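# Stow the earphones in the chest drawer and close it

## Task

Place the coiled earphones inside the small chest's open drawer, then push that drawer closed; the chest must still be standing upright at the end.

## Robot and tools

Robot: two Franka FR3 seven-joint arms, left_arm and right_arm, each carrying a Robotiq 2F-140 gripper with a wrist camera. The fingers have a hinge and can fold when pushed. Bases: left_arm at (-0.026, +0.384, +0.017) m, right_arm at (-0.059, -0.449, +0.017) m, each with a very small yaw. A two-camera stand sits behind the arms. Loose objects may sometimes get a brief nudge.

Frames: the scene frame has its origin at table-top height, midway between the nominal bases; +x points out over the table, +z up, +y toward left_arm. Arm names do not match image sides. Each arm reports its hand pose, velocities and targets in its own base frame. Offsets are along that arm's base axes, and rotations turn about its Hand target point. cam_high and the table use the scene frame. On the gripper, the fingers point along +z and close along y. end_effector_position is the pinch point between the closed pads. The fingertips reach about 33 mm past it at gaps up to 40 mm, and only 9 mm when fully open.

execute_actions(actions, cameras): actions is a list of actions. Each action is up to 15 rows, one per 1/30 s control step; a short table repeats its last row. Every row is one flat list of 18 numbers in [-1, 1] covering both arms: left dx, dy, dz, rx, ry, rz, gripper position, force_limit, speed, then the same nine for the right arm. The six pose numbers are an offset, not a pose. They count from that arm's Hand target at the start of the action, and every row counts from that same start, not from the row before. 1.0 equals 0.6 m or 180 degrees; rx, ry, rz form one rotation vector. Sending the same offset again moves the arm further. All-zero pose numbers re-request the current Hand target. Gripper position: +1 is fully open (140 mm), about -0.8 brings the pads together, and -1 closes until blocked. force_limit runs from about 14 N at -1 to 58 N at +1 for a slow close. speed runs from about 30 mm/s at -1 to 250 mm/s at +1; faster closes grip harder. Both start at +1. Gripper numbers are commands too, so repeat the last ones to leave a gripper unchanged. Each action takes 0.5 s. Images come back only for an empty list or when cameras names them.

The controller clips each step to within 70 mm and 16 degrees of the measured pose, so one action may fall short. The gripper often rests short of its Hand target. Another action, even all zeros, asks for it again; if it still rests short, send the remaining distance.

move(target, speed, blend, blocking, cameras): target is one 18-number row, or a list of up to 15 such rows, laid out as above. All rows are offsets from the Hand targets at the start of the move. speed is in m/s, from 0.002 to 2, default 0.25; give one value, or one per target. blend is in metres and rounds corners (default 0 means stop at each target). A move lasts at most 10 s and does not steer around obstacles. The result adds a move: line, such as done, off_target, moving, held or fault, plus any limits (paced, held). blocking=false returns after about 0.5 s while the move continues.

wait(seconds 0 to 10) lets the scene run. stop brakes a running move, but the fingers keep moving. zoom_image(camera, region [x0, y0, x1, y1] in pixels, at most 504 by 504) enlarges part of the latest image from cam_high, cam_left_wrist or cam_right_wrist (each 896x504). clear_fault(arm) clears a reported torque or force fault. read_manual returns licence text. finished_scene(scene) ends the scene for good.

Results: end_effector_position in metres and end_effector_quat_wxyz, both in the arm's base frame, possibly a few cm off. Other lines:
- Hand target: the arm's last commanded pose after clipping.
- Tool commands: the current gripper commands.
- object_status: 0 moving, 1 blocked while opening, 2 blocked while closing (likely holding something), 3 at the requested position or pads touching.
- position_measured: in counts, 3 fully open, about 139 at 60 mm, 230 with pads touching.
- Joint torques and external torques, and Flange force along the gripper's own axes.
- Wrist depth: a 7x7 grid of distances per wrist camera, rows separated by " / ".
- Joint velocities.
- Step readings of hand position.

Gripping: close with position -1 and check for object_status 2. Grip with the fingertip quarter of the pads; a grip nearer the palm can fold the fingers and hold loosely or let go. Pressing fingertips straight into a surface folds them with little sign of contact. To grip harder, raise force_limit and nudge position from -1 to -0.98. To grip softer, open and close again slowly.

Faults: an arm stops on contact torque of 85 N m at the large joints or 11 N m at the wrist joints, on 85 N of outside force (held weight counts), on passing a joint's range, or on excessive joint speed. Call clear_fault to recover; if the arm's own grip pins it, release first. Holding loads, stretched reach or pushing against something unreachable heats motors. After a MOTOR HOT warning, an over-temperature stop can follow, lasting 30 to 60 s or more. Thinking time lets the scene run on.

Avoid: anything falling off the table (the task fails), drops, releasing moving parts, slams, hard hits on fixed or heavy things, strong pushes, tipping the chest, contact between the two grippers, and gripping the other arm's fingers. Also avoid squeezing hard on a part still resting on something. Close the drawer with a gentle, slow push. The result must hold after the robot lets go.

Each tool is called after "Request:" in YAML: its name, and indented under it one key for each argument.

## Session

Request:
execute_actions:
  actions: []

Scene clock: 0.00 s.
left_arm: end_effector_position=(+0.3721, +0.1158, +0.1943) position_measured=3 object_status=3 end_effector_quat_wxyz=(+0.602, +0.677, +0.235, +0.351) | right_arm: end_effector_position=(+0.1607, +0.2546, +0.1449) position_measured=3 object_status=3 end_effector_quat_wxyz=(-0.258, +0.834, +0.435, -0.221)
Joint positions: left_arm=[0.903 0.174 0.298 -2.677 -1.257 1.456 -0.072] | right_arm=[0.729 -0.276 -0.223 -2.659 0.496 1.885 -2.283]
Joint velocities: within noise
Joint torques (N m): no reading
External joint torques (N m): no reading
Flange force (N): no reading
Wrist depth (mm): cam_left_wrist=[274 390 679 - - 1892 2082 / 264 376 681 1936 - - 2015 / 254 351 626 2155 - 2174 2915 / 242 118 527 515 - 137 2503 / - 109 479 468 3490 120 96 / - 305 444 436 4859 - - / - 297 432 429 3442 765 -] | cam_right_wrist=[2266 497 376 302 253 217 191 / 2170 553 414 326 270 229 200 / 2246 621 461 355 289 243 211 / - 124 516 387 310 138 216 / - 107 564 430 336 138 101 / - 100 640 490 360 304 96 / - 2307 - 569 340 320 -]
Hand target: left_arm +0.3721, +0.1158, +0.1943; +0.602, +0.677, +0.235, +0.351 | right_arm +0.1607, +0.2546, +0.1449; -0.258, +0.834, +0.435, -0.221
Tool commands: left_gripper/position=+1.0 left_gripper/force_limit=+1.0 left_gripper/speed=+1.0 right_gripper/position=+1.0 right_gripper/force_limit=+1.0 right_gripper/speed=+1.0

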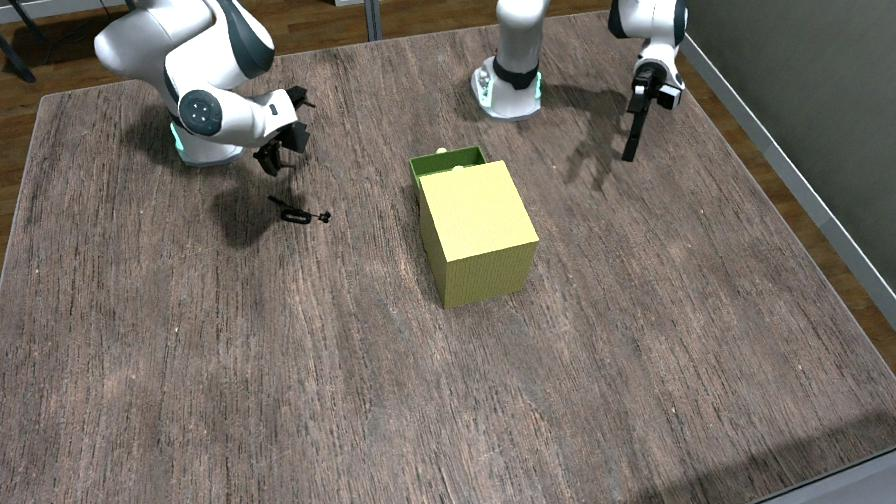

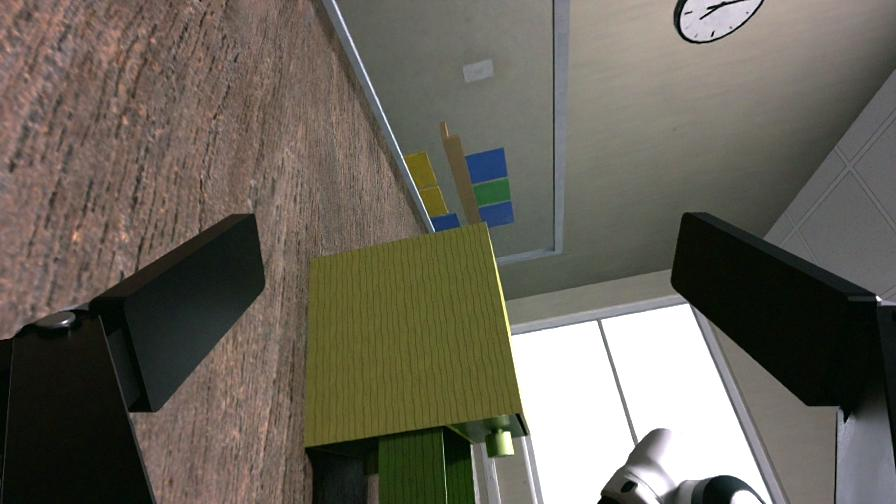

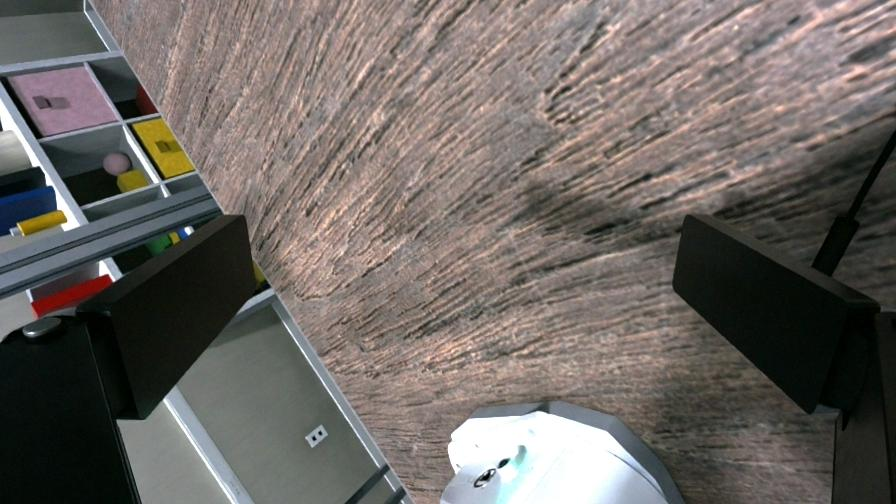

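Request:
zoom_image:
  camera: "cam_high"
  region: [240, 120, 560, 320]

Request:
zoom_image:
  camera: "cam_left_wrist"
  region: [270, 200, 550, 504]

Scaled by 1.575 from the camera's 896x504 image, which has a finer 1280x720 frame.

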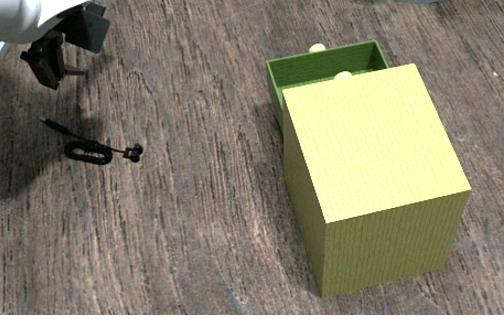

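Scaled by 1.658 from the camera's 896x504 image, which has a finer 1280x720 frame.

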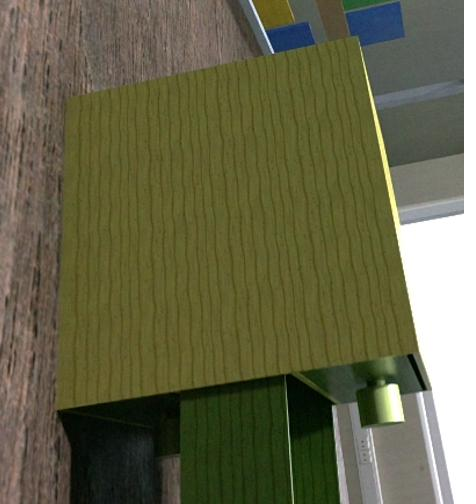

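Request:
move:
  target:
    - [-0.0139,-0.1748,0.1594,0.1087,0.0463,-0.0892,1,1,1, 0.0988,-0.041,0.1917,-0.0551,-0.2142,0.0794,-0.1,-1,0]
    - [-0.0278,-0.3495,0.3188,0.2173,0.0926,-0.1783,1,1,1, 0.2155,-0.091,0.225,-0.2037,-0.1203,-0.3991,-0.1,-1,0]
    - [-0.0278,-0.3495,0.3188,0.2173,0.0926,-0.1783,1,1,1, 0.2155,-0.091,0.225,-0.3057,0.0786,-0.8666,-0.1,-1,0]
  speed: 0.35
  blend: 0.03
  cameras: ["all"]

Scene clock: 22.20 s.
left_arm: end_effector_position=(+0.3563, -0.0939, +0.3855) position_measured=3 object_status=3 end_effector_quat_wxyz=(+0.377, +0.916, -0.006, +0.136) | right_arm: end_effector_position=(+0.2901, +0.1991, +0.2801) position_measured=141 object_status=3 end_effector_quat_wxyz=(+0.001, -0.576, +0.818, -0.001)
Joint positions: left_arm=[0.795 -0.847 -0.253 -2.561 -0.972 1.451 -0.887] | right_arm=[-0.835 -1.378 0.871 -2.43 0.893 1.302 0.054]
Joint velocities: left_arm=[within noise] | right_arm=[-0.001 0.001 0 -0.001 -0.001 -0.001 0.005]
Joint torques (N m): left_arm=[0.64 -1.67 5.69 24.03 -0.85 1.15 -0.12] | right_arm=[-0.14 16.18 -21.4 14.09 1.26 2.33 0.25]
External joint torques (N m): left_arm=[0.65 0.8 -0.04 0.37 0.53 -0.04 -0.2] | right_arm=[-0.17 -0.6 0.23 1.34 0.55 -0.23 0.25]
Flange force (N): left_arm=[3.1 -1.6 -2.6] | right_arm=[-4.1 -0.6 -1.5]
Wrist depth (mm): cam_left_wrist=[406 463 385 - 976 2453 2555 / 398 465 441 - 972 1284 - / 399 462 394 - 964 1318 - / 392 118 519 712 942 137 498 / - 109 510 749 925 128 96 / - 456 548 694 885 820 - / - 453 545 685 901 935 -] | cam_right_wrist=[389 392 393 396 398 399 402 / 411 414 414 417 420 423 423 / 433 435 436 441 439 445 448 / 457 460 148 468 150 468 472 / - 78 94 494 130 93 493 / - - 526 527 - - 73 / - - - 513 - - -]
Hand target: left_arm +0.3554, -0.0939, +0.3855; +0.377, +0.916, -0.004, +0.134 | right_arm +0.2900, +0.2000, +0.2799; +0.000, -0.573, +0.819, +0.000
Off the commanded pose: left_arm 0.001 m, 0 deg | right_arm 0.001 m, 0 deg.
move: done

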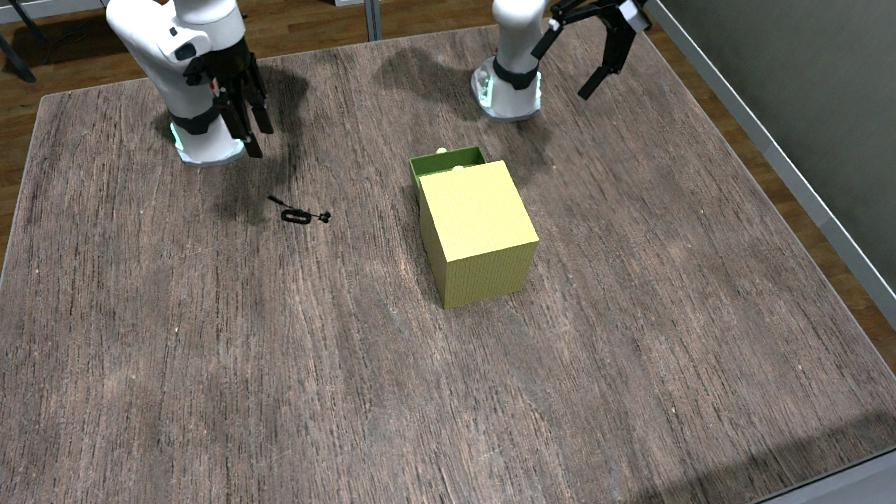

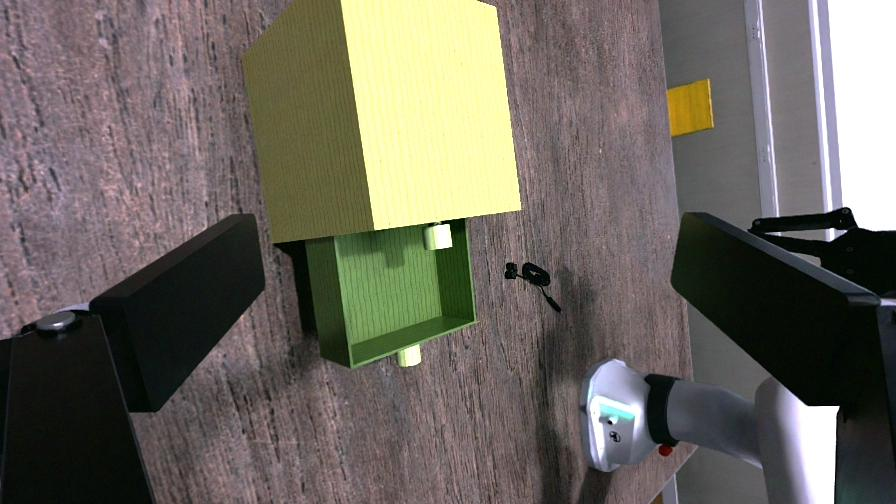

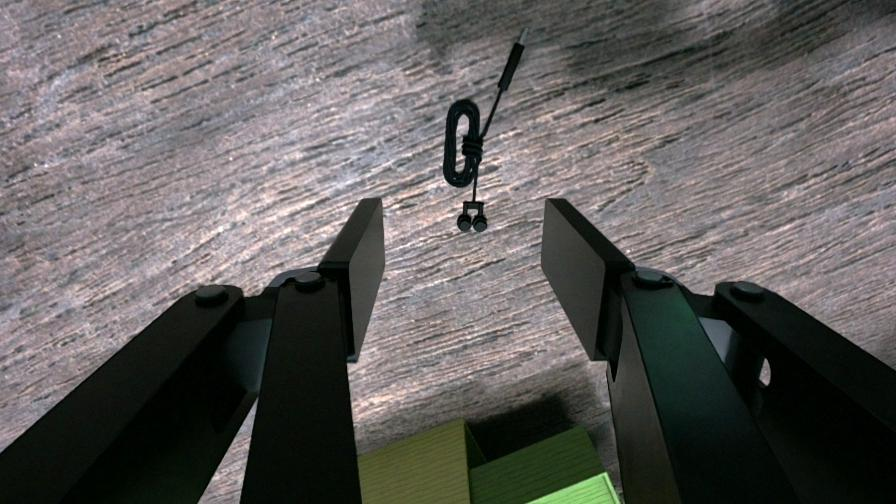

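Request:
move:
  target: [0,0,0,0,0,0,1,1,1,-0.0278,0.0113,-0.2165,0,0,-0.0145,-0.1,-1,0]
  speed: 0.2
  cameras: ["cam_right_wrist"]

Scene clock: 29.70 s.
left_arm: end_effector_position=(+0.3563, -0.0939, +0.3855) position_measured=3 object_status=3 end_effector_quat_wxyz=(+0.377, +0.916, -0.006, +0.136) | right_arm: end_effector_position=(+0.2724, +0.2070, +0.1503) position_measured=141 object_status=3 end_effector_quat_wxyz=(-0.001, -0.558, +0.830, +0.000)
Joint positions: left_arm=[0.795 -0.847 -0.253 -2.561 -0.972 1.451 -0.887] | right_arm=[-0.71 -1.561 1.144 -2.678 1.179 1.392 0.104]
Joint velocities: left_arm=[within noise] | right_arm=[0 0 0 0 0.004 0.001 0.005]
Joint torques (N m): left_arm=[0.7 -1.61 5.67 24 -0.83 1.17 -0.09] | right_arm=[0.16 15.86 -22.17 7.98 1.25 2.77 0.15]
External joint torques (N m): left_arm=[0.7 0.84 -0.08 0.37 0.55 -0.02 -0.17] | right_arm=[0.14 -0.15 0.09 0.16 0.52 0.23 0.15]
Flange force (N): left_arm=[3.3 -1.7 -2.6] | right_arm=[-1.1 0.4 1.8]
Wrist depth (mm): cam_left_wrist=[406 461 391 425 979 - - / 393 467 412 405 979 2784 - / 400 461 416 410 953 1147 - / 393 118 512 770 957 137 475 / - 109 508 731 928 128 96 / - 452 549 683 895 840 - / - 454 551 688 891 885 -] | cam_right_wrist=[269 272 274 276 277 280 282 / 284 285 288 290 292 295 296 / 299 300 303 307 308 311 313 / 316 320 148 322 150 329 333 / 330 78 94 343 130 93 345 / - - 365 367 368 - 73 / - - - 391 - - -]
Hand target: left_arm +0.3554, -0.0939, +0.3855; +0.377, +0.916, -0.004, +0.134 | right_arm +0.2733, +0.2068, +0.1500; +0.000, -0.554, +0.832, +0.000
Off the commanded pose: left_arm 0.001 m, 0 deg | right_arm 0.001 m, 0 deg.
move: done
Images, in order (width x height): cam_right_wrist 896x504.

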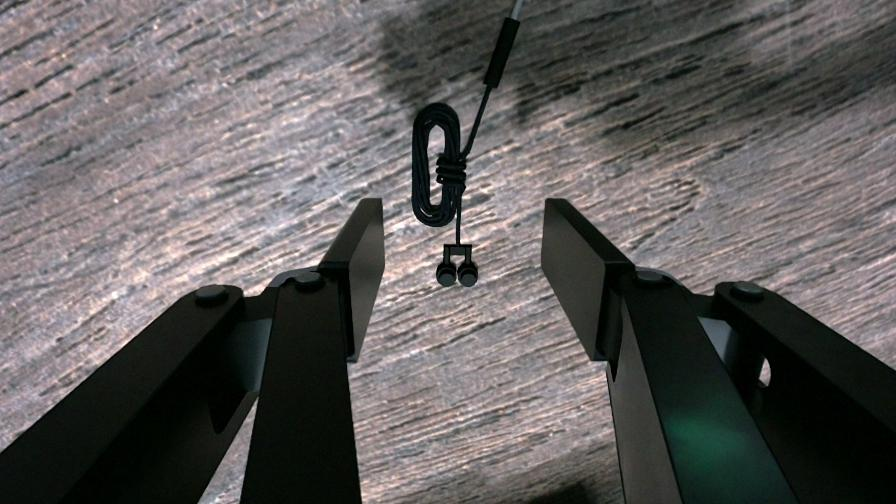

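Request:
zoom_image:
  camera: "cam_right_wrist"
  region: [340, 0, 580, 300]

Scaled by 1.680 from the camera's 896x504 image, which has a finer 1280x720 frame.

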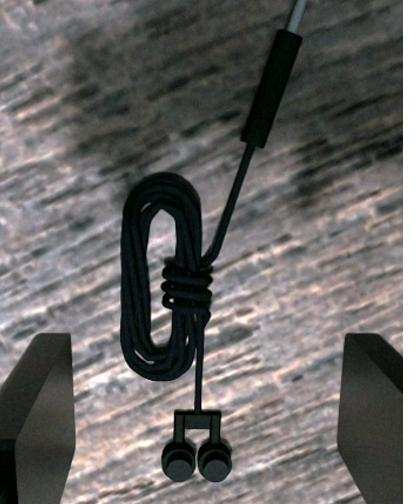

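Request:
move:
  target: [0,0,0,0,0,0,1,1,1,0.0080,-0.0070,-0.1,0,0,-0.0156,-0.1,-1,0]
  speed: 0.12
  cameras: ["cam_right_wrist"]

Scene clock: 32.57 s.
left_arm: end_effector_position=(+0.3563, -0.0939, +0.3855) position_measured=3 object_status=3 end_effector_quat_wxyz=(+0.377, +0.916, -0.006, +0.136) | right_arm: end_effector_position=(+0.2771, +0.2028, +0.0902) position_measured=141 object_status=3 end_effector_quat_wxyz=(-0.001, -0.537, +0.844, +0.001)
Joint positions: left_arm=[0.795 -0.847 -0.253 -2.561 -0.972 1.451 -0.887] | right_arm=[-0.693 -1.596 1.323 -2.738 1.351 1.449 0.138]
Joint velocities: left_arm=[within noise] | right_arm=[0 -0.001 0 -0.001 0.003 0 0.006]
Joint torques (N m): left_arm=[0.69 -1.69 5.71 23.99 -0.84 1.15 -0.11] | right_arm=[0.45 14.67 -22.46 4.41 1.3 2.82 0.19]
External joint torques (N m): left_arm=[0.72 0.82 -0.01 0.35 0.54 -0.02 -0.19] | right_arm=[0.41 -0.63 0.11 0.01 0.56 0.27 0.19]
Flange force (N): left_arm=[3.1 -1.7 -2.7] | right_arm=[-0.1 2.3 2.7]
Wrist depth (mm): cam_left_wrist=[404 468 370 - 983 2608 2253 / 395 463 381 - 964 2816 2528 / 400 463 425 - 964 1369 2316 / 393 118 460 746 935 137 475 / - 109 517 755 904 128 96 / - 456 549 688 882 818 - / - 454 549 679 911 935 -] | cam_right_wrist=[215 216 218 221 222 223 225 / 226 229 230 230 233 235 237 / 239 240 242 242 246 249 251 / 251 253 148 257 254 262 266 / 262 78 94 274 270 93 277 / - - 290 292 294 - 73 / - - - 312 - - -]
Hand target: left_arm +0.3554, -0.0939, +0.3855; +0.377, +0.916, -0.004, +0.134 | right_arm +0.2781, +0.2026, +0.0900; +0.000, -0.534, +0.846, +0.000
Off the commanded pose: left_arm 0.001 m, 0 deg | right_arm 0.001 m, 0 deg.
move: done
Images, in order (width x height): cam_right_wrist 896x504.

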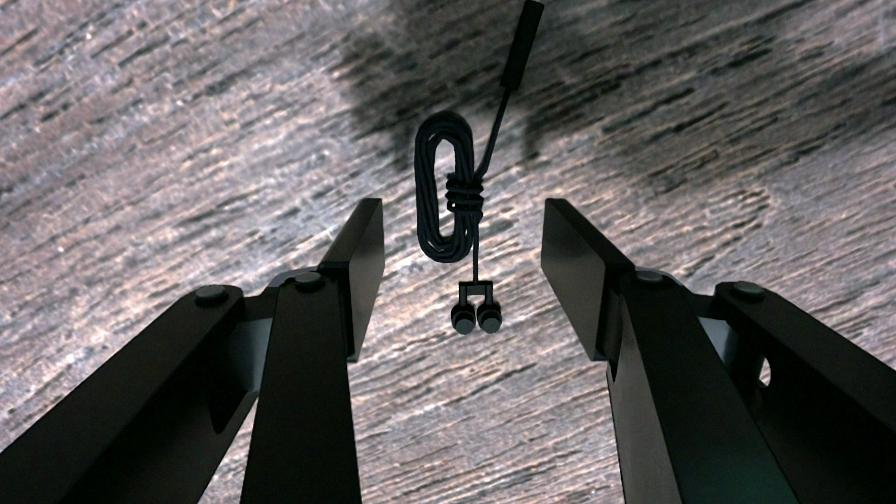

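Request:
move:
  target:
    - [0,0,0,0,0,0,1,1,1,0.0018,-0.0038,-0.1,0,0,0,-0.16,-1,0]
    - [0,0,0,0,0,0,1,1,1,0.0018,-0.0038,-0.1133,0,0,0,-0.2,-1,0]
  speed: [0.08,0.03]
  cameras: ["cam_right_wrist"]

Scene clock: 35.90 s.
left_arm: end_effector_position=(+0.3563, -0.0939, +0.3855) position_measured=3 object_status=3 end_effector_quat_wxyz=(+0.377, +0.916, -0.006, +0.136) | right_arm: end_effector_position=(+0.2784, +0.2006, +0.0221) position_measured=154 object_status=3 end_effector_quat_wxyz=(-0.001, -0.536, +0.844, +0.001)
Joint positions: left_arm=[0.795 -0.847 -0.253 -2.561 -0.972 1.451 -0.887] | right_arm=[-0.672 -1.607 1.546 -2.77 1.56 1.526 0.139]
Joint torques (N m): left_arm=[0.65 -1.67 5.68 23.99 -0.85 1.16 -0.14] | right_arm=[1.07 14.38 -22.48 -0.2 1.27 2.82 0.17]
External joint torques (N m): left_arm=[0.62 0.86 -0.12 0.36 0.53 -0.03 -0.22] | right_arm=[1.15 -0.33 0.1 -0.05 0.54 0.27 0.17]
Flange force (N): left_arm=[3.4 -1.6 -2.4] | right_arm=[1.4 5.2 2.6]
Wrist depth (mm): cam_left_wrist=[403 462 374 432 983 2555 2429 / 395 467 413 - 968 2848 - / 400 461 428 391 964 1304 - / 391 118 518 784 857 136 496 / - 109 521 758 891 128 96 / - 452 547 690 908 832 - / - 451 549 681 898 860 -] | cam_right_wrist=[153 154 156 157 158 160 162 / 161 162 164 165 167 168 170 / 169 171 172 171 175 177 179 / 178 180 178 174 158 186 190 / 188 78 94 194 194 93 199 / - - - 205 204 - 70 / - - - 223 - - -]
Hand target: left_arm +0.3554, -0.0939, +0.3855; +0.377, +0.916, -0.004, +0.134 | right_arm +0.2792, +0.2003, +0.0220; +0.000, -0.534, +0.846, +0.000
Off the commanded pose: left_arm 0.001 m, 0 deg | right_arm 0.001 m, 0 deg.
move: done
Images, in order (width x height): cam_right_wrist 896x504.

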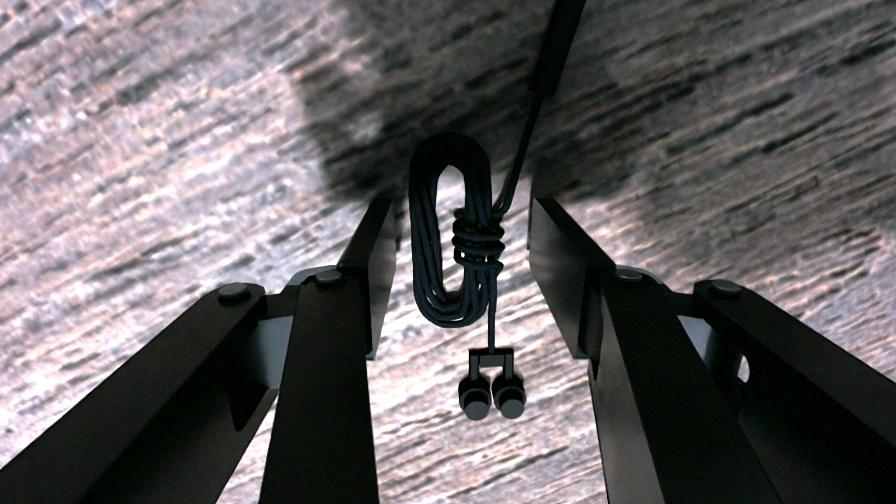

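Request:
move:
  target:
    - [0,0,0,0,0,0,1,1,1,0,0,-0.0072,0,0,0,-0.2,-1,0]
    - [0,0,0,0,0,0,1,1,1,0,0,-0.0072,0,0,0,-0.26,-1,-0.5]
  speed: 0.02

Request:
execute_actions:
  actions:
    - [[0,0,0,0,0,0,1,1,1,0,0,0,0,0,0,-1,-1,-1]]

Request:
wait:
  seconds: 1.5
  cameras: ["cam_right_wrist"]

Scene clock: 37.63 s.
left_arm: end_effector_position=(+0.3563, -0.0939, +0.3855) position_measured=3 object_status=3 end_effector_quat_wxyz=(+0.377, +0.916, -0.006, +0.136) | right_arm: end_effector_position=(+0.2784, +0.2006, +0.0178) position_measured=162 object_status=3 end_effector_quat_wxyz=(-0.001, -0.536, +0.844, +0.001)
Joint positions: left_arm=[0.795 -0.847 -0.253 -2.561 -0.972 1.451 -0.887] | right_arm=[-0.671 -1.607 1.561 -2.77 1.574 1.531 0.14]
Joint torques (N m): left_arm=[0.7 -1.7 5.67 23.97 -0.84 1.16 -0.12] | right_arm=[1.05 14.46 -22.52 -0.53 1.27 2.82 0.22]
External joint torques (N m): left_arm=[0.73 0.73 -0.01 0.41 0.53 -0.02 -0.2] | right_arm=[1 -0.28 0.04 -0.2 0.53 0.29 0.22]
Flange force (N): left_arm=[3.0 -1.5 -2.7] | right_arm=[1.5 4.9 2.3]
Wrist depth (mm): cam_left_wrist=[406 469 392 - 972 2316 2478 / 393 461 412 414 960 2723 2316 / 402 464 466 - 949 2664 3059 / 392 119 502 737 863 137 491 / - 109 515 802 857 128 96 / - 453 549 692 888 820 - / - 454 545 675 911 495 -] | cam_right_wrist=[149 150 152 153 154 156 158 / 157 158 160 160 162 164 165 / 165 166 168 166 171 173 175 / 175 176 174 175 146 182 185 / 184 78 94 189 123 89 194 / - - - 200 - 75 - / - - - 217 - - -]
Hand target: left_arm +0.3554, -0.0939, +0.3855; +0.377, +0.916, -0.004, +0.134 | right_arm +0.2792, +0.2003, +0.0177; +0.000, -0.534, +0.846, +0.000
Off the commanded pose: left_arm 0.001 m, 0 deg | right_arm 0.001 m, 0 deg.
move: done

Scene clock: 38.87 s.
left_arm: end_effector_position=(+0.3563, -0.0939, +0.3855) position_measured=3 object_status=3 end_effector_quat_wxyz=(+0.377, +0.916, -0.006, +0.136) | right_arm: end_effector_position=(+0.2793, +0.2001, +0.0180) position_measured=210 object_status=2 end_effector_quat_wxyz=(+0.000, -0.536, +0.844, -0.001)
Joint positions: left_arm=[0.795 -0.847 -0.253 -2.561 -0.972 1.451 -0.887] | right_arm=[-0.671 -1.607 1.561 -2.771 1.574 1.534 0.14]
Joint torques (N m): left_arm=[0.68 -1.67 5.7 23.99 -0.84 1.15 -0.13] | right_arm=[1.03 14.84 -22.06 -0.3 1.27 2.48 0.18]
External joint torques (N m): left_arm=[0.7 0.82 -0.02 0.34 0.54 -0.03 -0.2] | right_arm=[0.97 0.16 0.51 0.05 0.53 -0.07 0.18]
Flange force (N): left_arm=[3.1 -1.6 -2.6] | right_arm=[0.9 4.4 3.4]
Wrist depth (mm): cam_left_wrist=[405 467 368 398 964 5763 2723 / 395 464 420 - 960 2784 - / 400 459 430 - 976 1311 - / 393 118 514 779 818 136 515 / - 110 510 740 895 128 96 / - 458 543 681 904 815 - / - 456 546 690 911 846 -] | cam_right_wrist=[150 150 152 153 154 155 158 / 157 158 160 161 162 164 165 / 166 167 168 168 172 173 174 / 175 176 176 158 179 183 185 / 186 184 88 94 94 190 197 / - - - - 67 - 208 / - - - - - - -]
Hand target: left_arm +0.3554, -0.0939, +0.3855; +0.377, +0.916, -0.004, +0.134 | right_arm +0.2792, +0.2003, +0.0177; +0.000, -0.534, +0.846, +0.000
Off the commanded pose: left_arm 0.001 m, 0 deg | right_arm 0.000 m, 0 deg.
Step readings (end_effector_position of left_arm | right_arm):
0: (+0.3563, -0.0939, +0.3855) | (+0.2784, +0.2006, +0.0178)
1: (+0.3563, -0.0939, +0.3855) | (+0.2784, +0.2006, +0.0178)
2: (+0.3563, -0.0939, +0.3855) | (+0.2784, +0.2006, +0.0178)
4: (+0.3563, -0.0939, +0.3855) | (+0.2784, +0.2006, +0.0178)
8: (+0.3563, -0.0939, +0.3855) | (+0.2784, +0.2005, +0.0178)
15: (+0.3563, -0.0939, +0.3855) | (+0.2784, +0.2005, +0.0178)

Scene clock: 40.37 s.
left_arm: end_effector_position=(+0.3563, -0.0939, +0.3855) position_measured=3 object_status=3 end_effector_quat_wxyz=(+0.377, +0.916, -0.006, +0.136) | right_arm: end_effector_position=(+0.2793, +0.2001, +0.0180) position_measured=210 object_status=2 end_effector_quat_wxyz=(+0.000, -0.536, +0.844, -0.001)
Joint positions: left_arm=[0.795 -0.847 -0.253 -2.561 -0.972 1.451 -0.887] | right_arm=[-0.671 -1.607 1.561 -2.771 1.574 1.534 0.14]
Joint torques (N m): left_arm=[0.7 -1.77 5.64 24.02 -0.84 1.16 -0.08] | right_arm=[1.02 14.76 -22.08 -0.35 1.26 2.49 0.2]
External joint torques (N m): left_arm=[0.7 0.65 -0.08 0.44 0.54 -0.02 -0.15] | right_arm=[1.02 0.1 0.51 -0.03 0.52 -0.06 0.2]
Flange force (N): left_arm=[2.9 -1.4 -2.6] | right_arm=[1.1 4.7 3.4]
Wrist depth (mm): cam_left_wrist=[406 469 381 400 979 2406 - / 395 464 395 - 972 2453 2338 / 399 462 426 430 968 1297 2503 / 391 118 453 779 837 136 490 / - 110 534 710 891 128 96 / - 452 551 677 891 820 - / - 455 543 679 898 914 -] | cam_right_wrist=[149 150 152 153 154 155 158 / 157 158 161 161 163 164 165 / 166 167 168 168 172 173 174 / 175 176 176 157 179 183 185 / 185 184 88 162 94 190 197 / - - - - 67 - 208 / - - - - - - -]
Hand target: left_arm +0.3554, -0.0939, +0.3855; +0.377, +0.916, -0.004, +0.134 | right_arm +0.2792, +0.2003, +0.0177; +0.000, -0.534, +0.846, +0.000
Tool commands: left_gripper/position=+1.0 left_gripper/force_limit=+1.0 left_gripper/speed=+1.0 right_gripper/position=-1.0 right_gripper/force_limit=-1.0 right_gripper/speed=-1.0
Off the commanded pose: left_arm 0.001 m, 0 deg | right_arm 0.000 m, 0 deg.
wait: 1.50 s; at rest by 0.17 s
Images, in order (width x height): cam_right_wrist 896x504.

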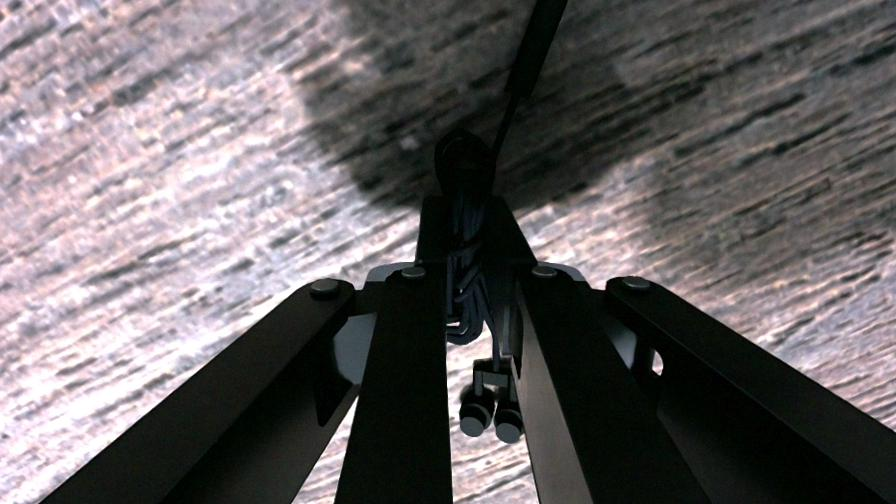

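Request:
move:
  target: [0,0,0,0,0,0,1,1,1,0,0,0.1167,0,0,0,-1,-1,-1]
  speed: 0.08
  cameras: ["cam_right_wrist", "cam_high"]

Scene clock: 42.20 s.
left_arm: end_effector_position=(+0.3563, -0.0939, +0.3855) position_measured=3 object_status=3 end_effector_quat_wxyz=(+0.377, +0.916, -0.006, +0.136) | right_arm: end_effector_position=(+0.2800, +0.2001, +0.0874) position_measured=210 object_status=2 end_effector_quat_wxyz=(+0.002, -0.533, +0.846, -0.002)
Joint positions: left_arm=[0.795 -0.847 -0.253 -2.561 -0.972 1.451 -0.887] | right_arm=[-0.696 -1.599 1.333 -2.743 1.362 1.458 0.14]
Joint velocities: left_arm=[within noise] | right_arm=[-0.001 0.001 0 0.002 -0.004 -0.003 0]
Joint torques (N m): left_arm=[0.68 -1.7 5.65 24.05 -0.83 1.16 -0.12] | right_arm=[-0.11 15.8 -23.31 5.13 0.75 2.23 -0.1]
External joint torques (N m): left_arm=[0.75 0.76 -0.01 0.44 0.55 -0.01 -0.19] | right_arm=[-0.22 0.61 -0.78 0.97 0.01 -0.33 -0.1]
Flange force (N): left_arm=[3.2 -1.6 -2.8] | right_arm=[-2.4 -2.5 -3.8]
Wrist depth (mm): cam_left_wrist=[405 466 394 - 964 2273 2915 / 394 464 412 - 972 2528 - / 402 461 417 - 957 1392 2664 / 390 118 459 760 873 137 485 / - 110 525 696 928 127 96 / - 453 553 690 876 812 - / - 455 543 686 904 879 -] | cam_right_wrist=[213 214 216 218 219 220 221 / 225 226 227 229 230 232 233 / 237 238 240 236 243 245 247 / 250 251 252 158 254 259 262 / 266 263 89 94 94 270 278 / 279 - - - 67 - 293 / - - - - - - -]
Hand target: left_arm +0.3554, -0.0939, +0.3855; +0.377, +0.916, -0.004, +0.134 | right_arm +0.2792, +0.2003, +0.0877; +0.000, -0.534, +0.846, +0.000
Off the commanded pose: left_arm 0.001 m, 0 deg | right_arm 0.001 m, 0 deg.
move: done
Images, in order (width x height): cam_high 896x504, cam_right_wrist 896x504.

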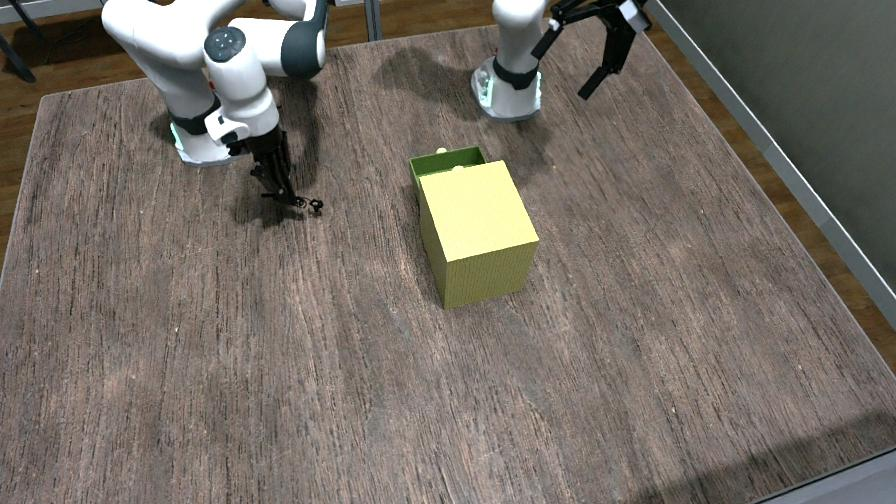

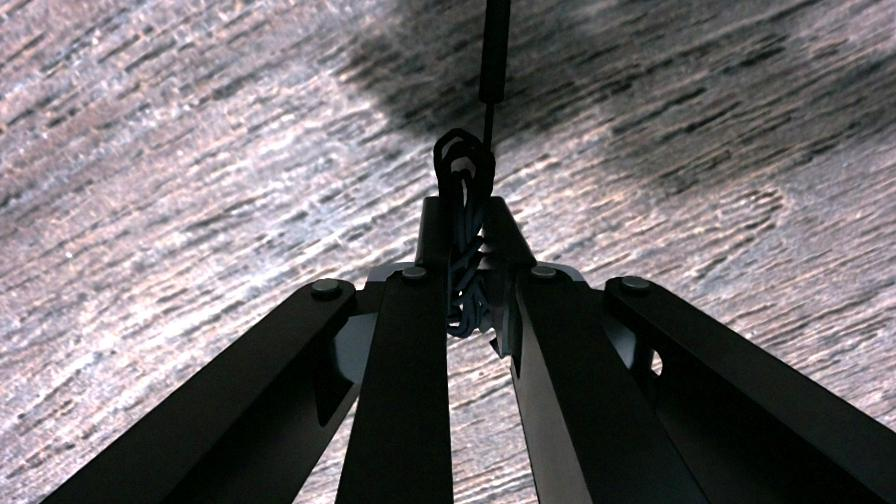

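Request:
move:
  target: [0,0,0,0,0,0,1,1,1,0,0,0.3667,0,0,0,-1,-1,-1]
  speed: 0.15
  cameras: ["cam_right_wrist", "cam_left_wrist"]

Scene clock: 44.97 s.
left_arm: end_effector_position=(+0.3563, -0.0939, +0.3855) position_measured=3 object_status=3 end_effector_quat_wxyz=(+0.377, +0.916, -0.006, +0.136) | right_arm: end_effector_position=(+0.2798, +0.2008, +0.3071) position_measured=210 object_status=2 end_effector_quat_wxyz=(+0.001, -0.537, +0.844, -0.001)
Joint positions: left_arm=[0.795 -0.847 -0.253 -2.561 -0.972 1.451 -0.887] | right_arm=[-0.853 -1.39 0.812 -2.381 0.861 1.232 0.145]
Joint velocities: left_arm=[within noise] | right_arm=[0 0.002 0 0.001 0 -0.005 0.002]
Joint torques (N m): left_arm=[0.68 -1.71 5.67 24.02 -0.85 1.16 -0.12] | right_arm=[-0.23 17.91 -21.61 13.96 0.58 2.26 0.11]
External joint torques (N m): left_arm=[0.68 0.8 -0.09 0.38 0.53 -0.03 -0.19] | right_arm=[-0.31 0.26 -0.51 1.35 -0.11 -0.29 0.11]
Flange force (N): left_arm=[3.2 -1.6 -2.5] | right_arm=[-2.3 -1.4 -5.1]
Wrist depth (mm): cam_left_wrist=[404 464 376 413 968 2503 2723 / 396 461 412 - 964 2693 - / 403 464 431 - 976 1297 - / 392 118 459 767 932 136 500 / - 109 532 760 939 128 96 / - 455 549 686 901 823 - / - 451 538 686 898 939 -] | cam_right_wrist=[414 417 419 420 423 425 426 / 435 437 441 443 448 448 448 / 463 463 465 461 470 473 475 / 488 490 488 136 490 503 504 / 517 511 89 94 94 517 541 / - - - - 67 - 564 / - - - - - - -]
Hand target: left_arm +0.3554, -0.0939, +0.3855; +0.377, +0.916, -0.004, +0.134 | right_arm +0.2792, +0.2003, +0.3078; +0.000, -0.534, +0.846, +0.000
Off the commanded pose: left_arm 0.001 m, 0 deg | right_arm 0.001 m, 0 deg.
move: done
Images, in order (width x height): cam_left_wrist 896x504, cam_right_wrist 896x504.

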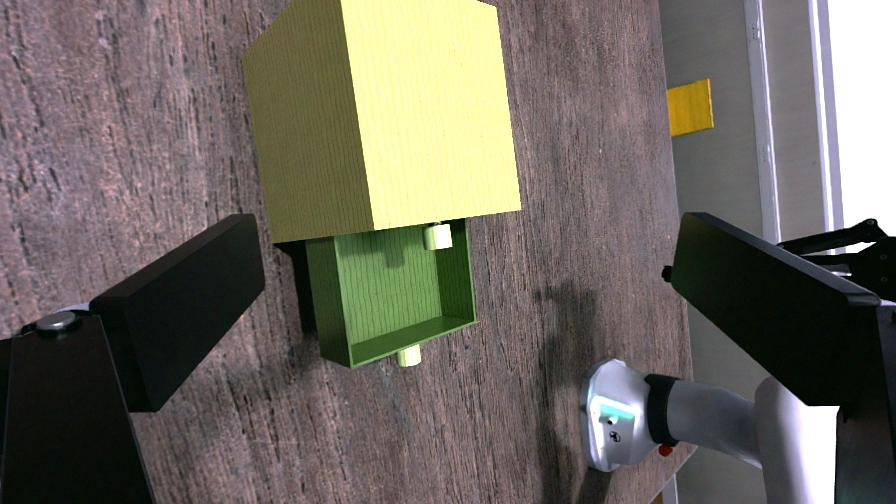

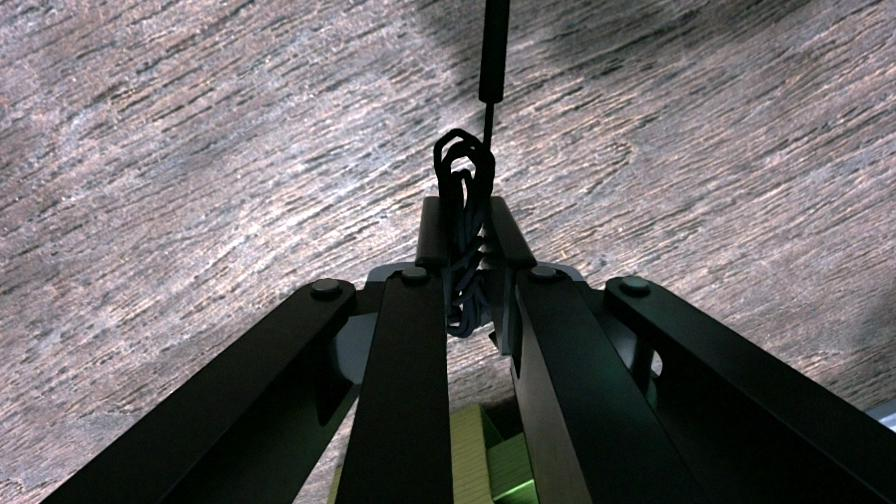

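Request:
move:
  target: [-0.0245,0.0692,0.0678,0,0,0,1,1,1,-0.05,0.4667,0.02,0,0,0.368,-1,-1,-1]
  speed: 0.25
  cameras: ["all"]

Scene clock: 56.67 s.
left_arm: end_effector_position=(+0.3416, -0.0531, +0.4264) position_measured=3 object_status=3 end_effector_quat_wxyz=(+0.376, +0.916, -0.007, +0.137) | right_arm: end_effector_position=(+0.2480, +0.4804, +0.3194) position_measured=210 object_status=2 end_effector_quat_wxyz=(+0.000, +0.908, -0.420, -0.001)
Joint positions: left_arm=[0.818 -0.792 -0.144 -2.44 -0.875 1.351 -0.887] | right_arm=[-0.742 -1.051 1.188 -1.812 0.965 1.373 -0.282]
Joint velocities: left_arm=[within noise] | right_arm=[0 -0.001 -0.001 0.001 0 0.001 -0.005]
Joint torques (N m): left_arm=[1.12 -2.46 4.05 23.89 -0.99 1.12 -0.09] | right_arm=[0.07 25.19 -25.99 13.49 0.64 2.91 -0.16]
External joint torques (N m): left_arm=[1.1 1.59 0.23 0.43 0.51 -0.07 -0.16] | right_arm=[0.06 0.45 0.49 1.35 -0.1 0.32 -0.16]
Flange force (N): left_arm=[4.4 -3.0 -4.4] | right_arm=[-1.6 -5.6 -2.6]
Wrist depth (mm): cam_left_wrist=[435 504 517 - 1046 2950 - / 438 506 481 521 1032 2693 2406 / 433 497 536 515 1020 2985 2429 / 423 118 571 895 979 137 106 / - 109 572 770 921 128 96 / - 492 596 740 960 854 - / - 489 590 742 983 3349 -] | cam_right_wrist=[238 242 430 433 433 437 437 / 250 254 389 457 460 462 461 / 264 292 396 406 487 488 489 / 279 387 425 124 506 516 519 / 536 530 89 94 94 536 552 / 566 - - - 67 - 582 / - - - - - - -]
Hand target: left_arm +0.3407, -0.0523, +0.4262; +0.377, +0.916, -0.004, +0.134 | right_arm +0.2492, +0.4803, +0.3198; -0.001, +0.909, -0.416, +0.000
Off the commanded pose: left_arm 0.001 m, 1 deg | right_arm 0.001 m, 0 deg.
move: done

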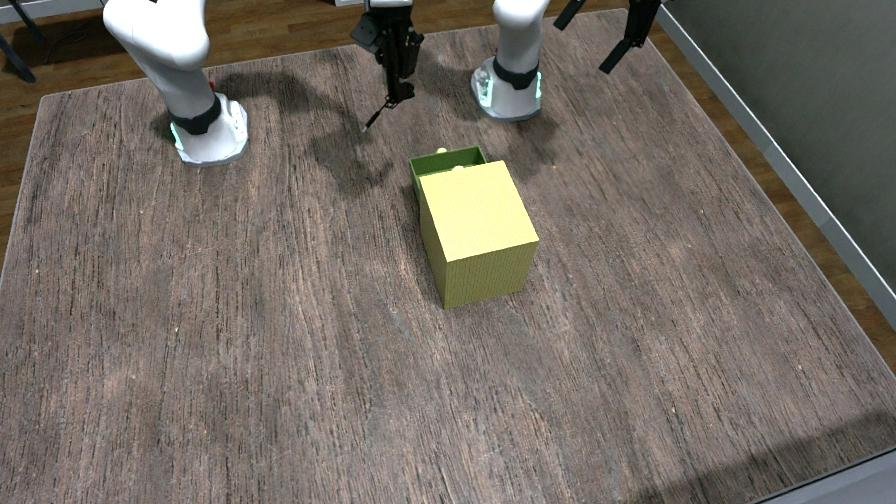

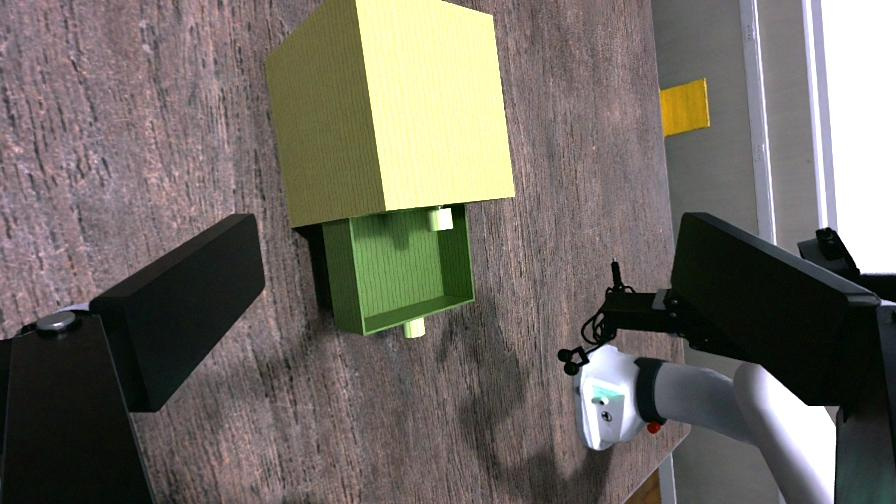

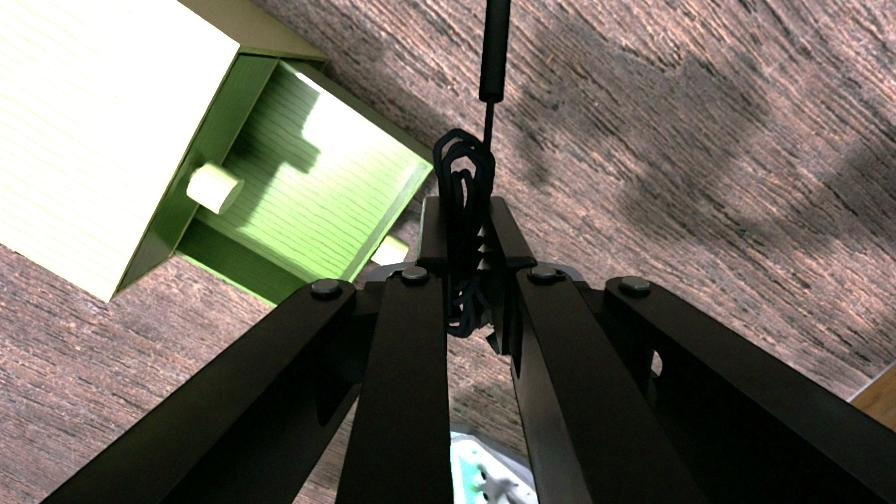

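Request:
zoom_image:
  camera: "cam_right_wrist"
  region: [90, 20, 450, 320]

Scaled by 1.400 from the camera's 896x504 image, which has a finer 1280x720 frame.

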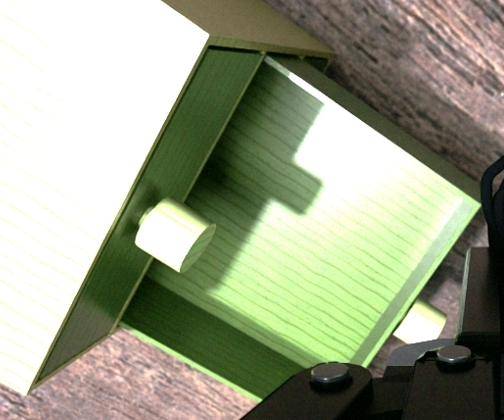

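Request:
move:
  target: [0,0,0,0,0,0,1,1,1,0.08,0.1745,0,0.0719,-0.0847,0,-1,-1,-1]
  speed: 0.15
  cameras: ["all"]

Scene clock: 61.17 s.
left_arm: end_effector_position=(+0.3416, -0.0530, +0.4264) position_measured=3 object_status=3 end_effector_quat_wxyz=(+0.376, +0.916, -0.007, +0.137) | right_arm: end_effector_position=(+0.2961, +0.5839, +0.3187) position_measured=210 object_status=2 end_effector_quat_wxyz=(-0.155, +0.897, -0.408, +0.073)
Joint positions: left_arm=[0.818 -0.792 -0.144 -2.44 -0.875 1.351 -0.887] | right_arm=[-0.749 -1.227 1.214 -1.829 1.222 1.671 -0.262]
Joint velocities: left_arm=[within noise] | right_arm=[-0.001 0 0 0 0.003 0.004 0.002]
Joint torques (N m): left_arm=[1.12 -2.5 4.02 23.92 -1.02 1.13 -0.13] | right_arm=[-0.14 28.47 -29.68 9.75 1.5 3.59 0.12]
External joint torques (N m): left_arm=[1.09 1.72 0.17 0.39 0.49 -0.07 -0.21] | right_arm=[-0.27 -0.52 0.02 1.11 0.57 0.3 0.15]
Flange force (N): left_arm=[4.8 -3.1 -4.4] | right_arm=[-2.2 -4.4 0.8]
Wrist depth (mm): cam_left_wrist=[438 505 460 - 1068 2636 - / 437 503 477 - 1050 3097 - / 432 500 512 - 1011 2915 2273 / 424 119 583 772 901 137 107 / - 109 574 753 918 128 96 / - 493 590 751 953 840 - / - 491 587 733 979 1318 -] | cam_right_wrist=[611 305 - 254 405 385 361 / 653 589 289 279 392 399 375 / 701 623 563 162 395 422 392 / 764 670 600 136 461 442 410 / 803 723 89 94 94 448 430 / - - - - 67 - 440 / - - - - - - -]
Hand target: left_arm +0.3407, -0.0523, +0.4262; +0.377, +0.916, -0.004, +0.134 | right_arm +0.2972, +0.5850, +0.3198; -0.158, +0.895, -0.410, +0.074
Off the commanded pose: left_arm 0.001 m, 0 deg | right_arm 0.002 m, 0 deg.
move: done

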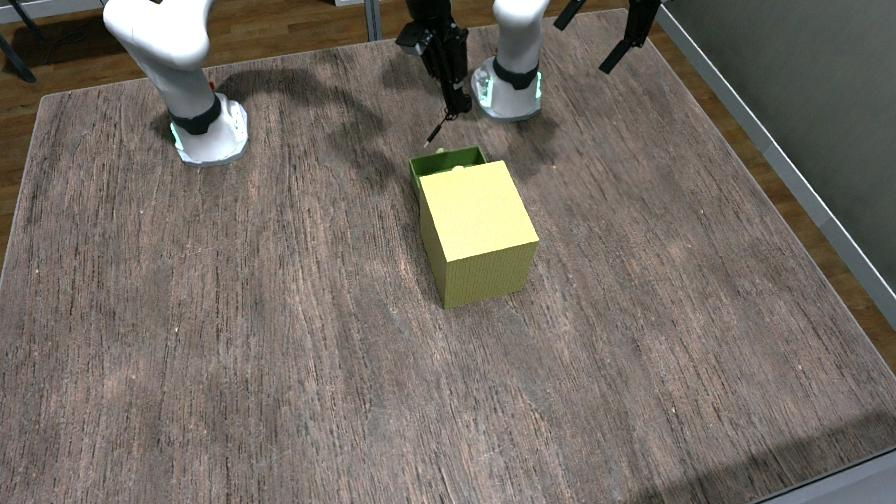

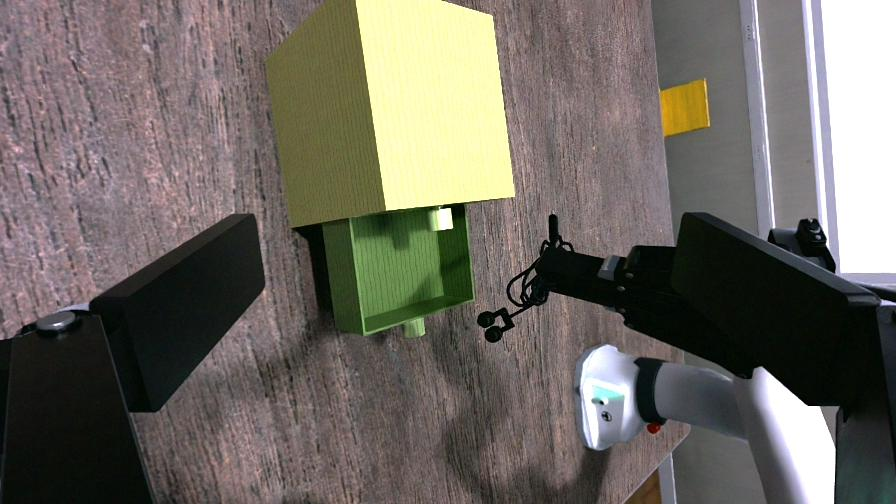

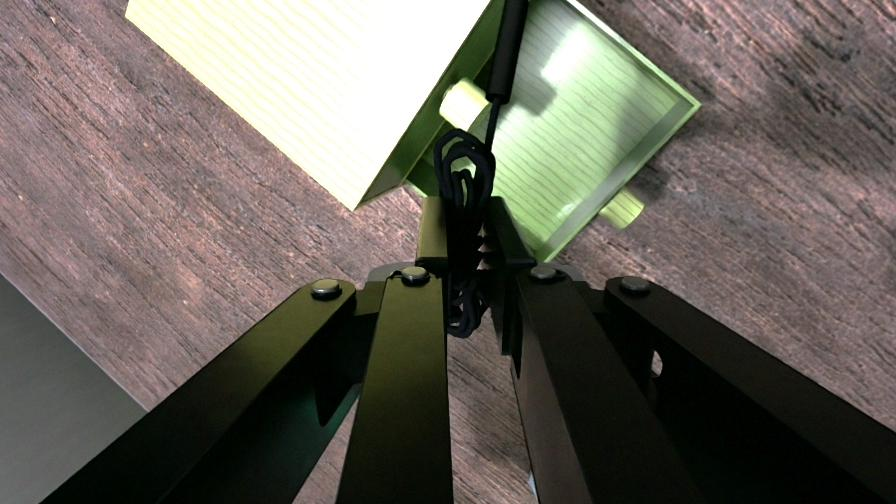

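Request:
zoom_image:
  camera: "cam_right_wrist"
  region: [340, 0, 720, 280]

Request:
zoom_image:
  camera: "cam_left_wrist"
  region: [300, 180, 580, 380]

Scaled by 1.326 from the camera's 896x504 image, which has a finer 1280x720 frame.

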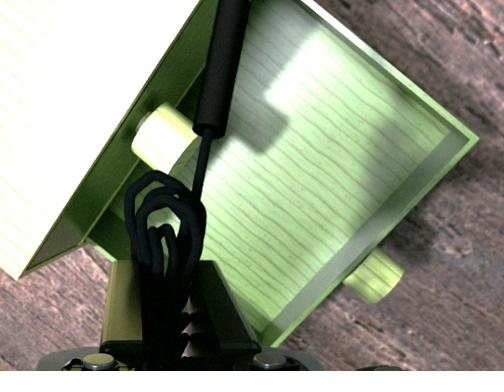

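Scaled by 1.800 from the camera's 896x504 image, which has a finer 1280x720 frame.

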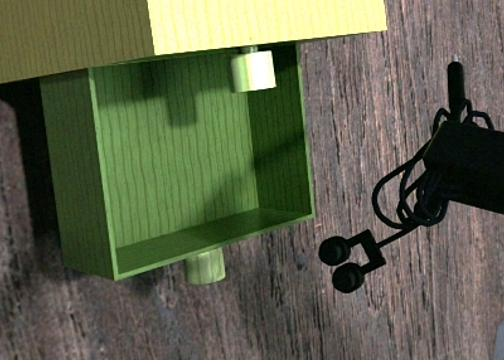

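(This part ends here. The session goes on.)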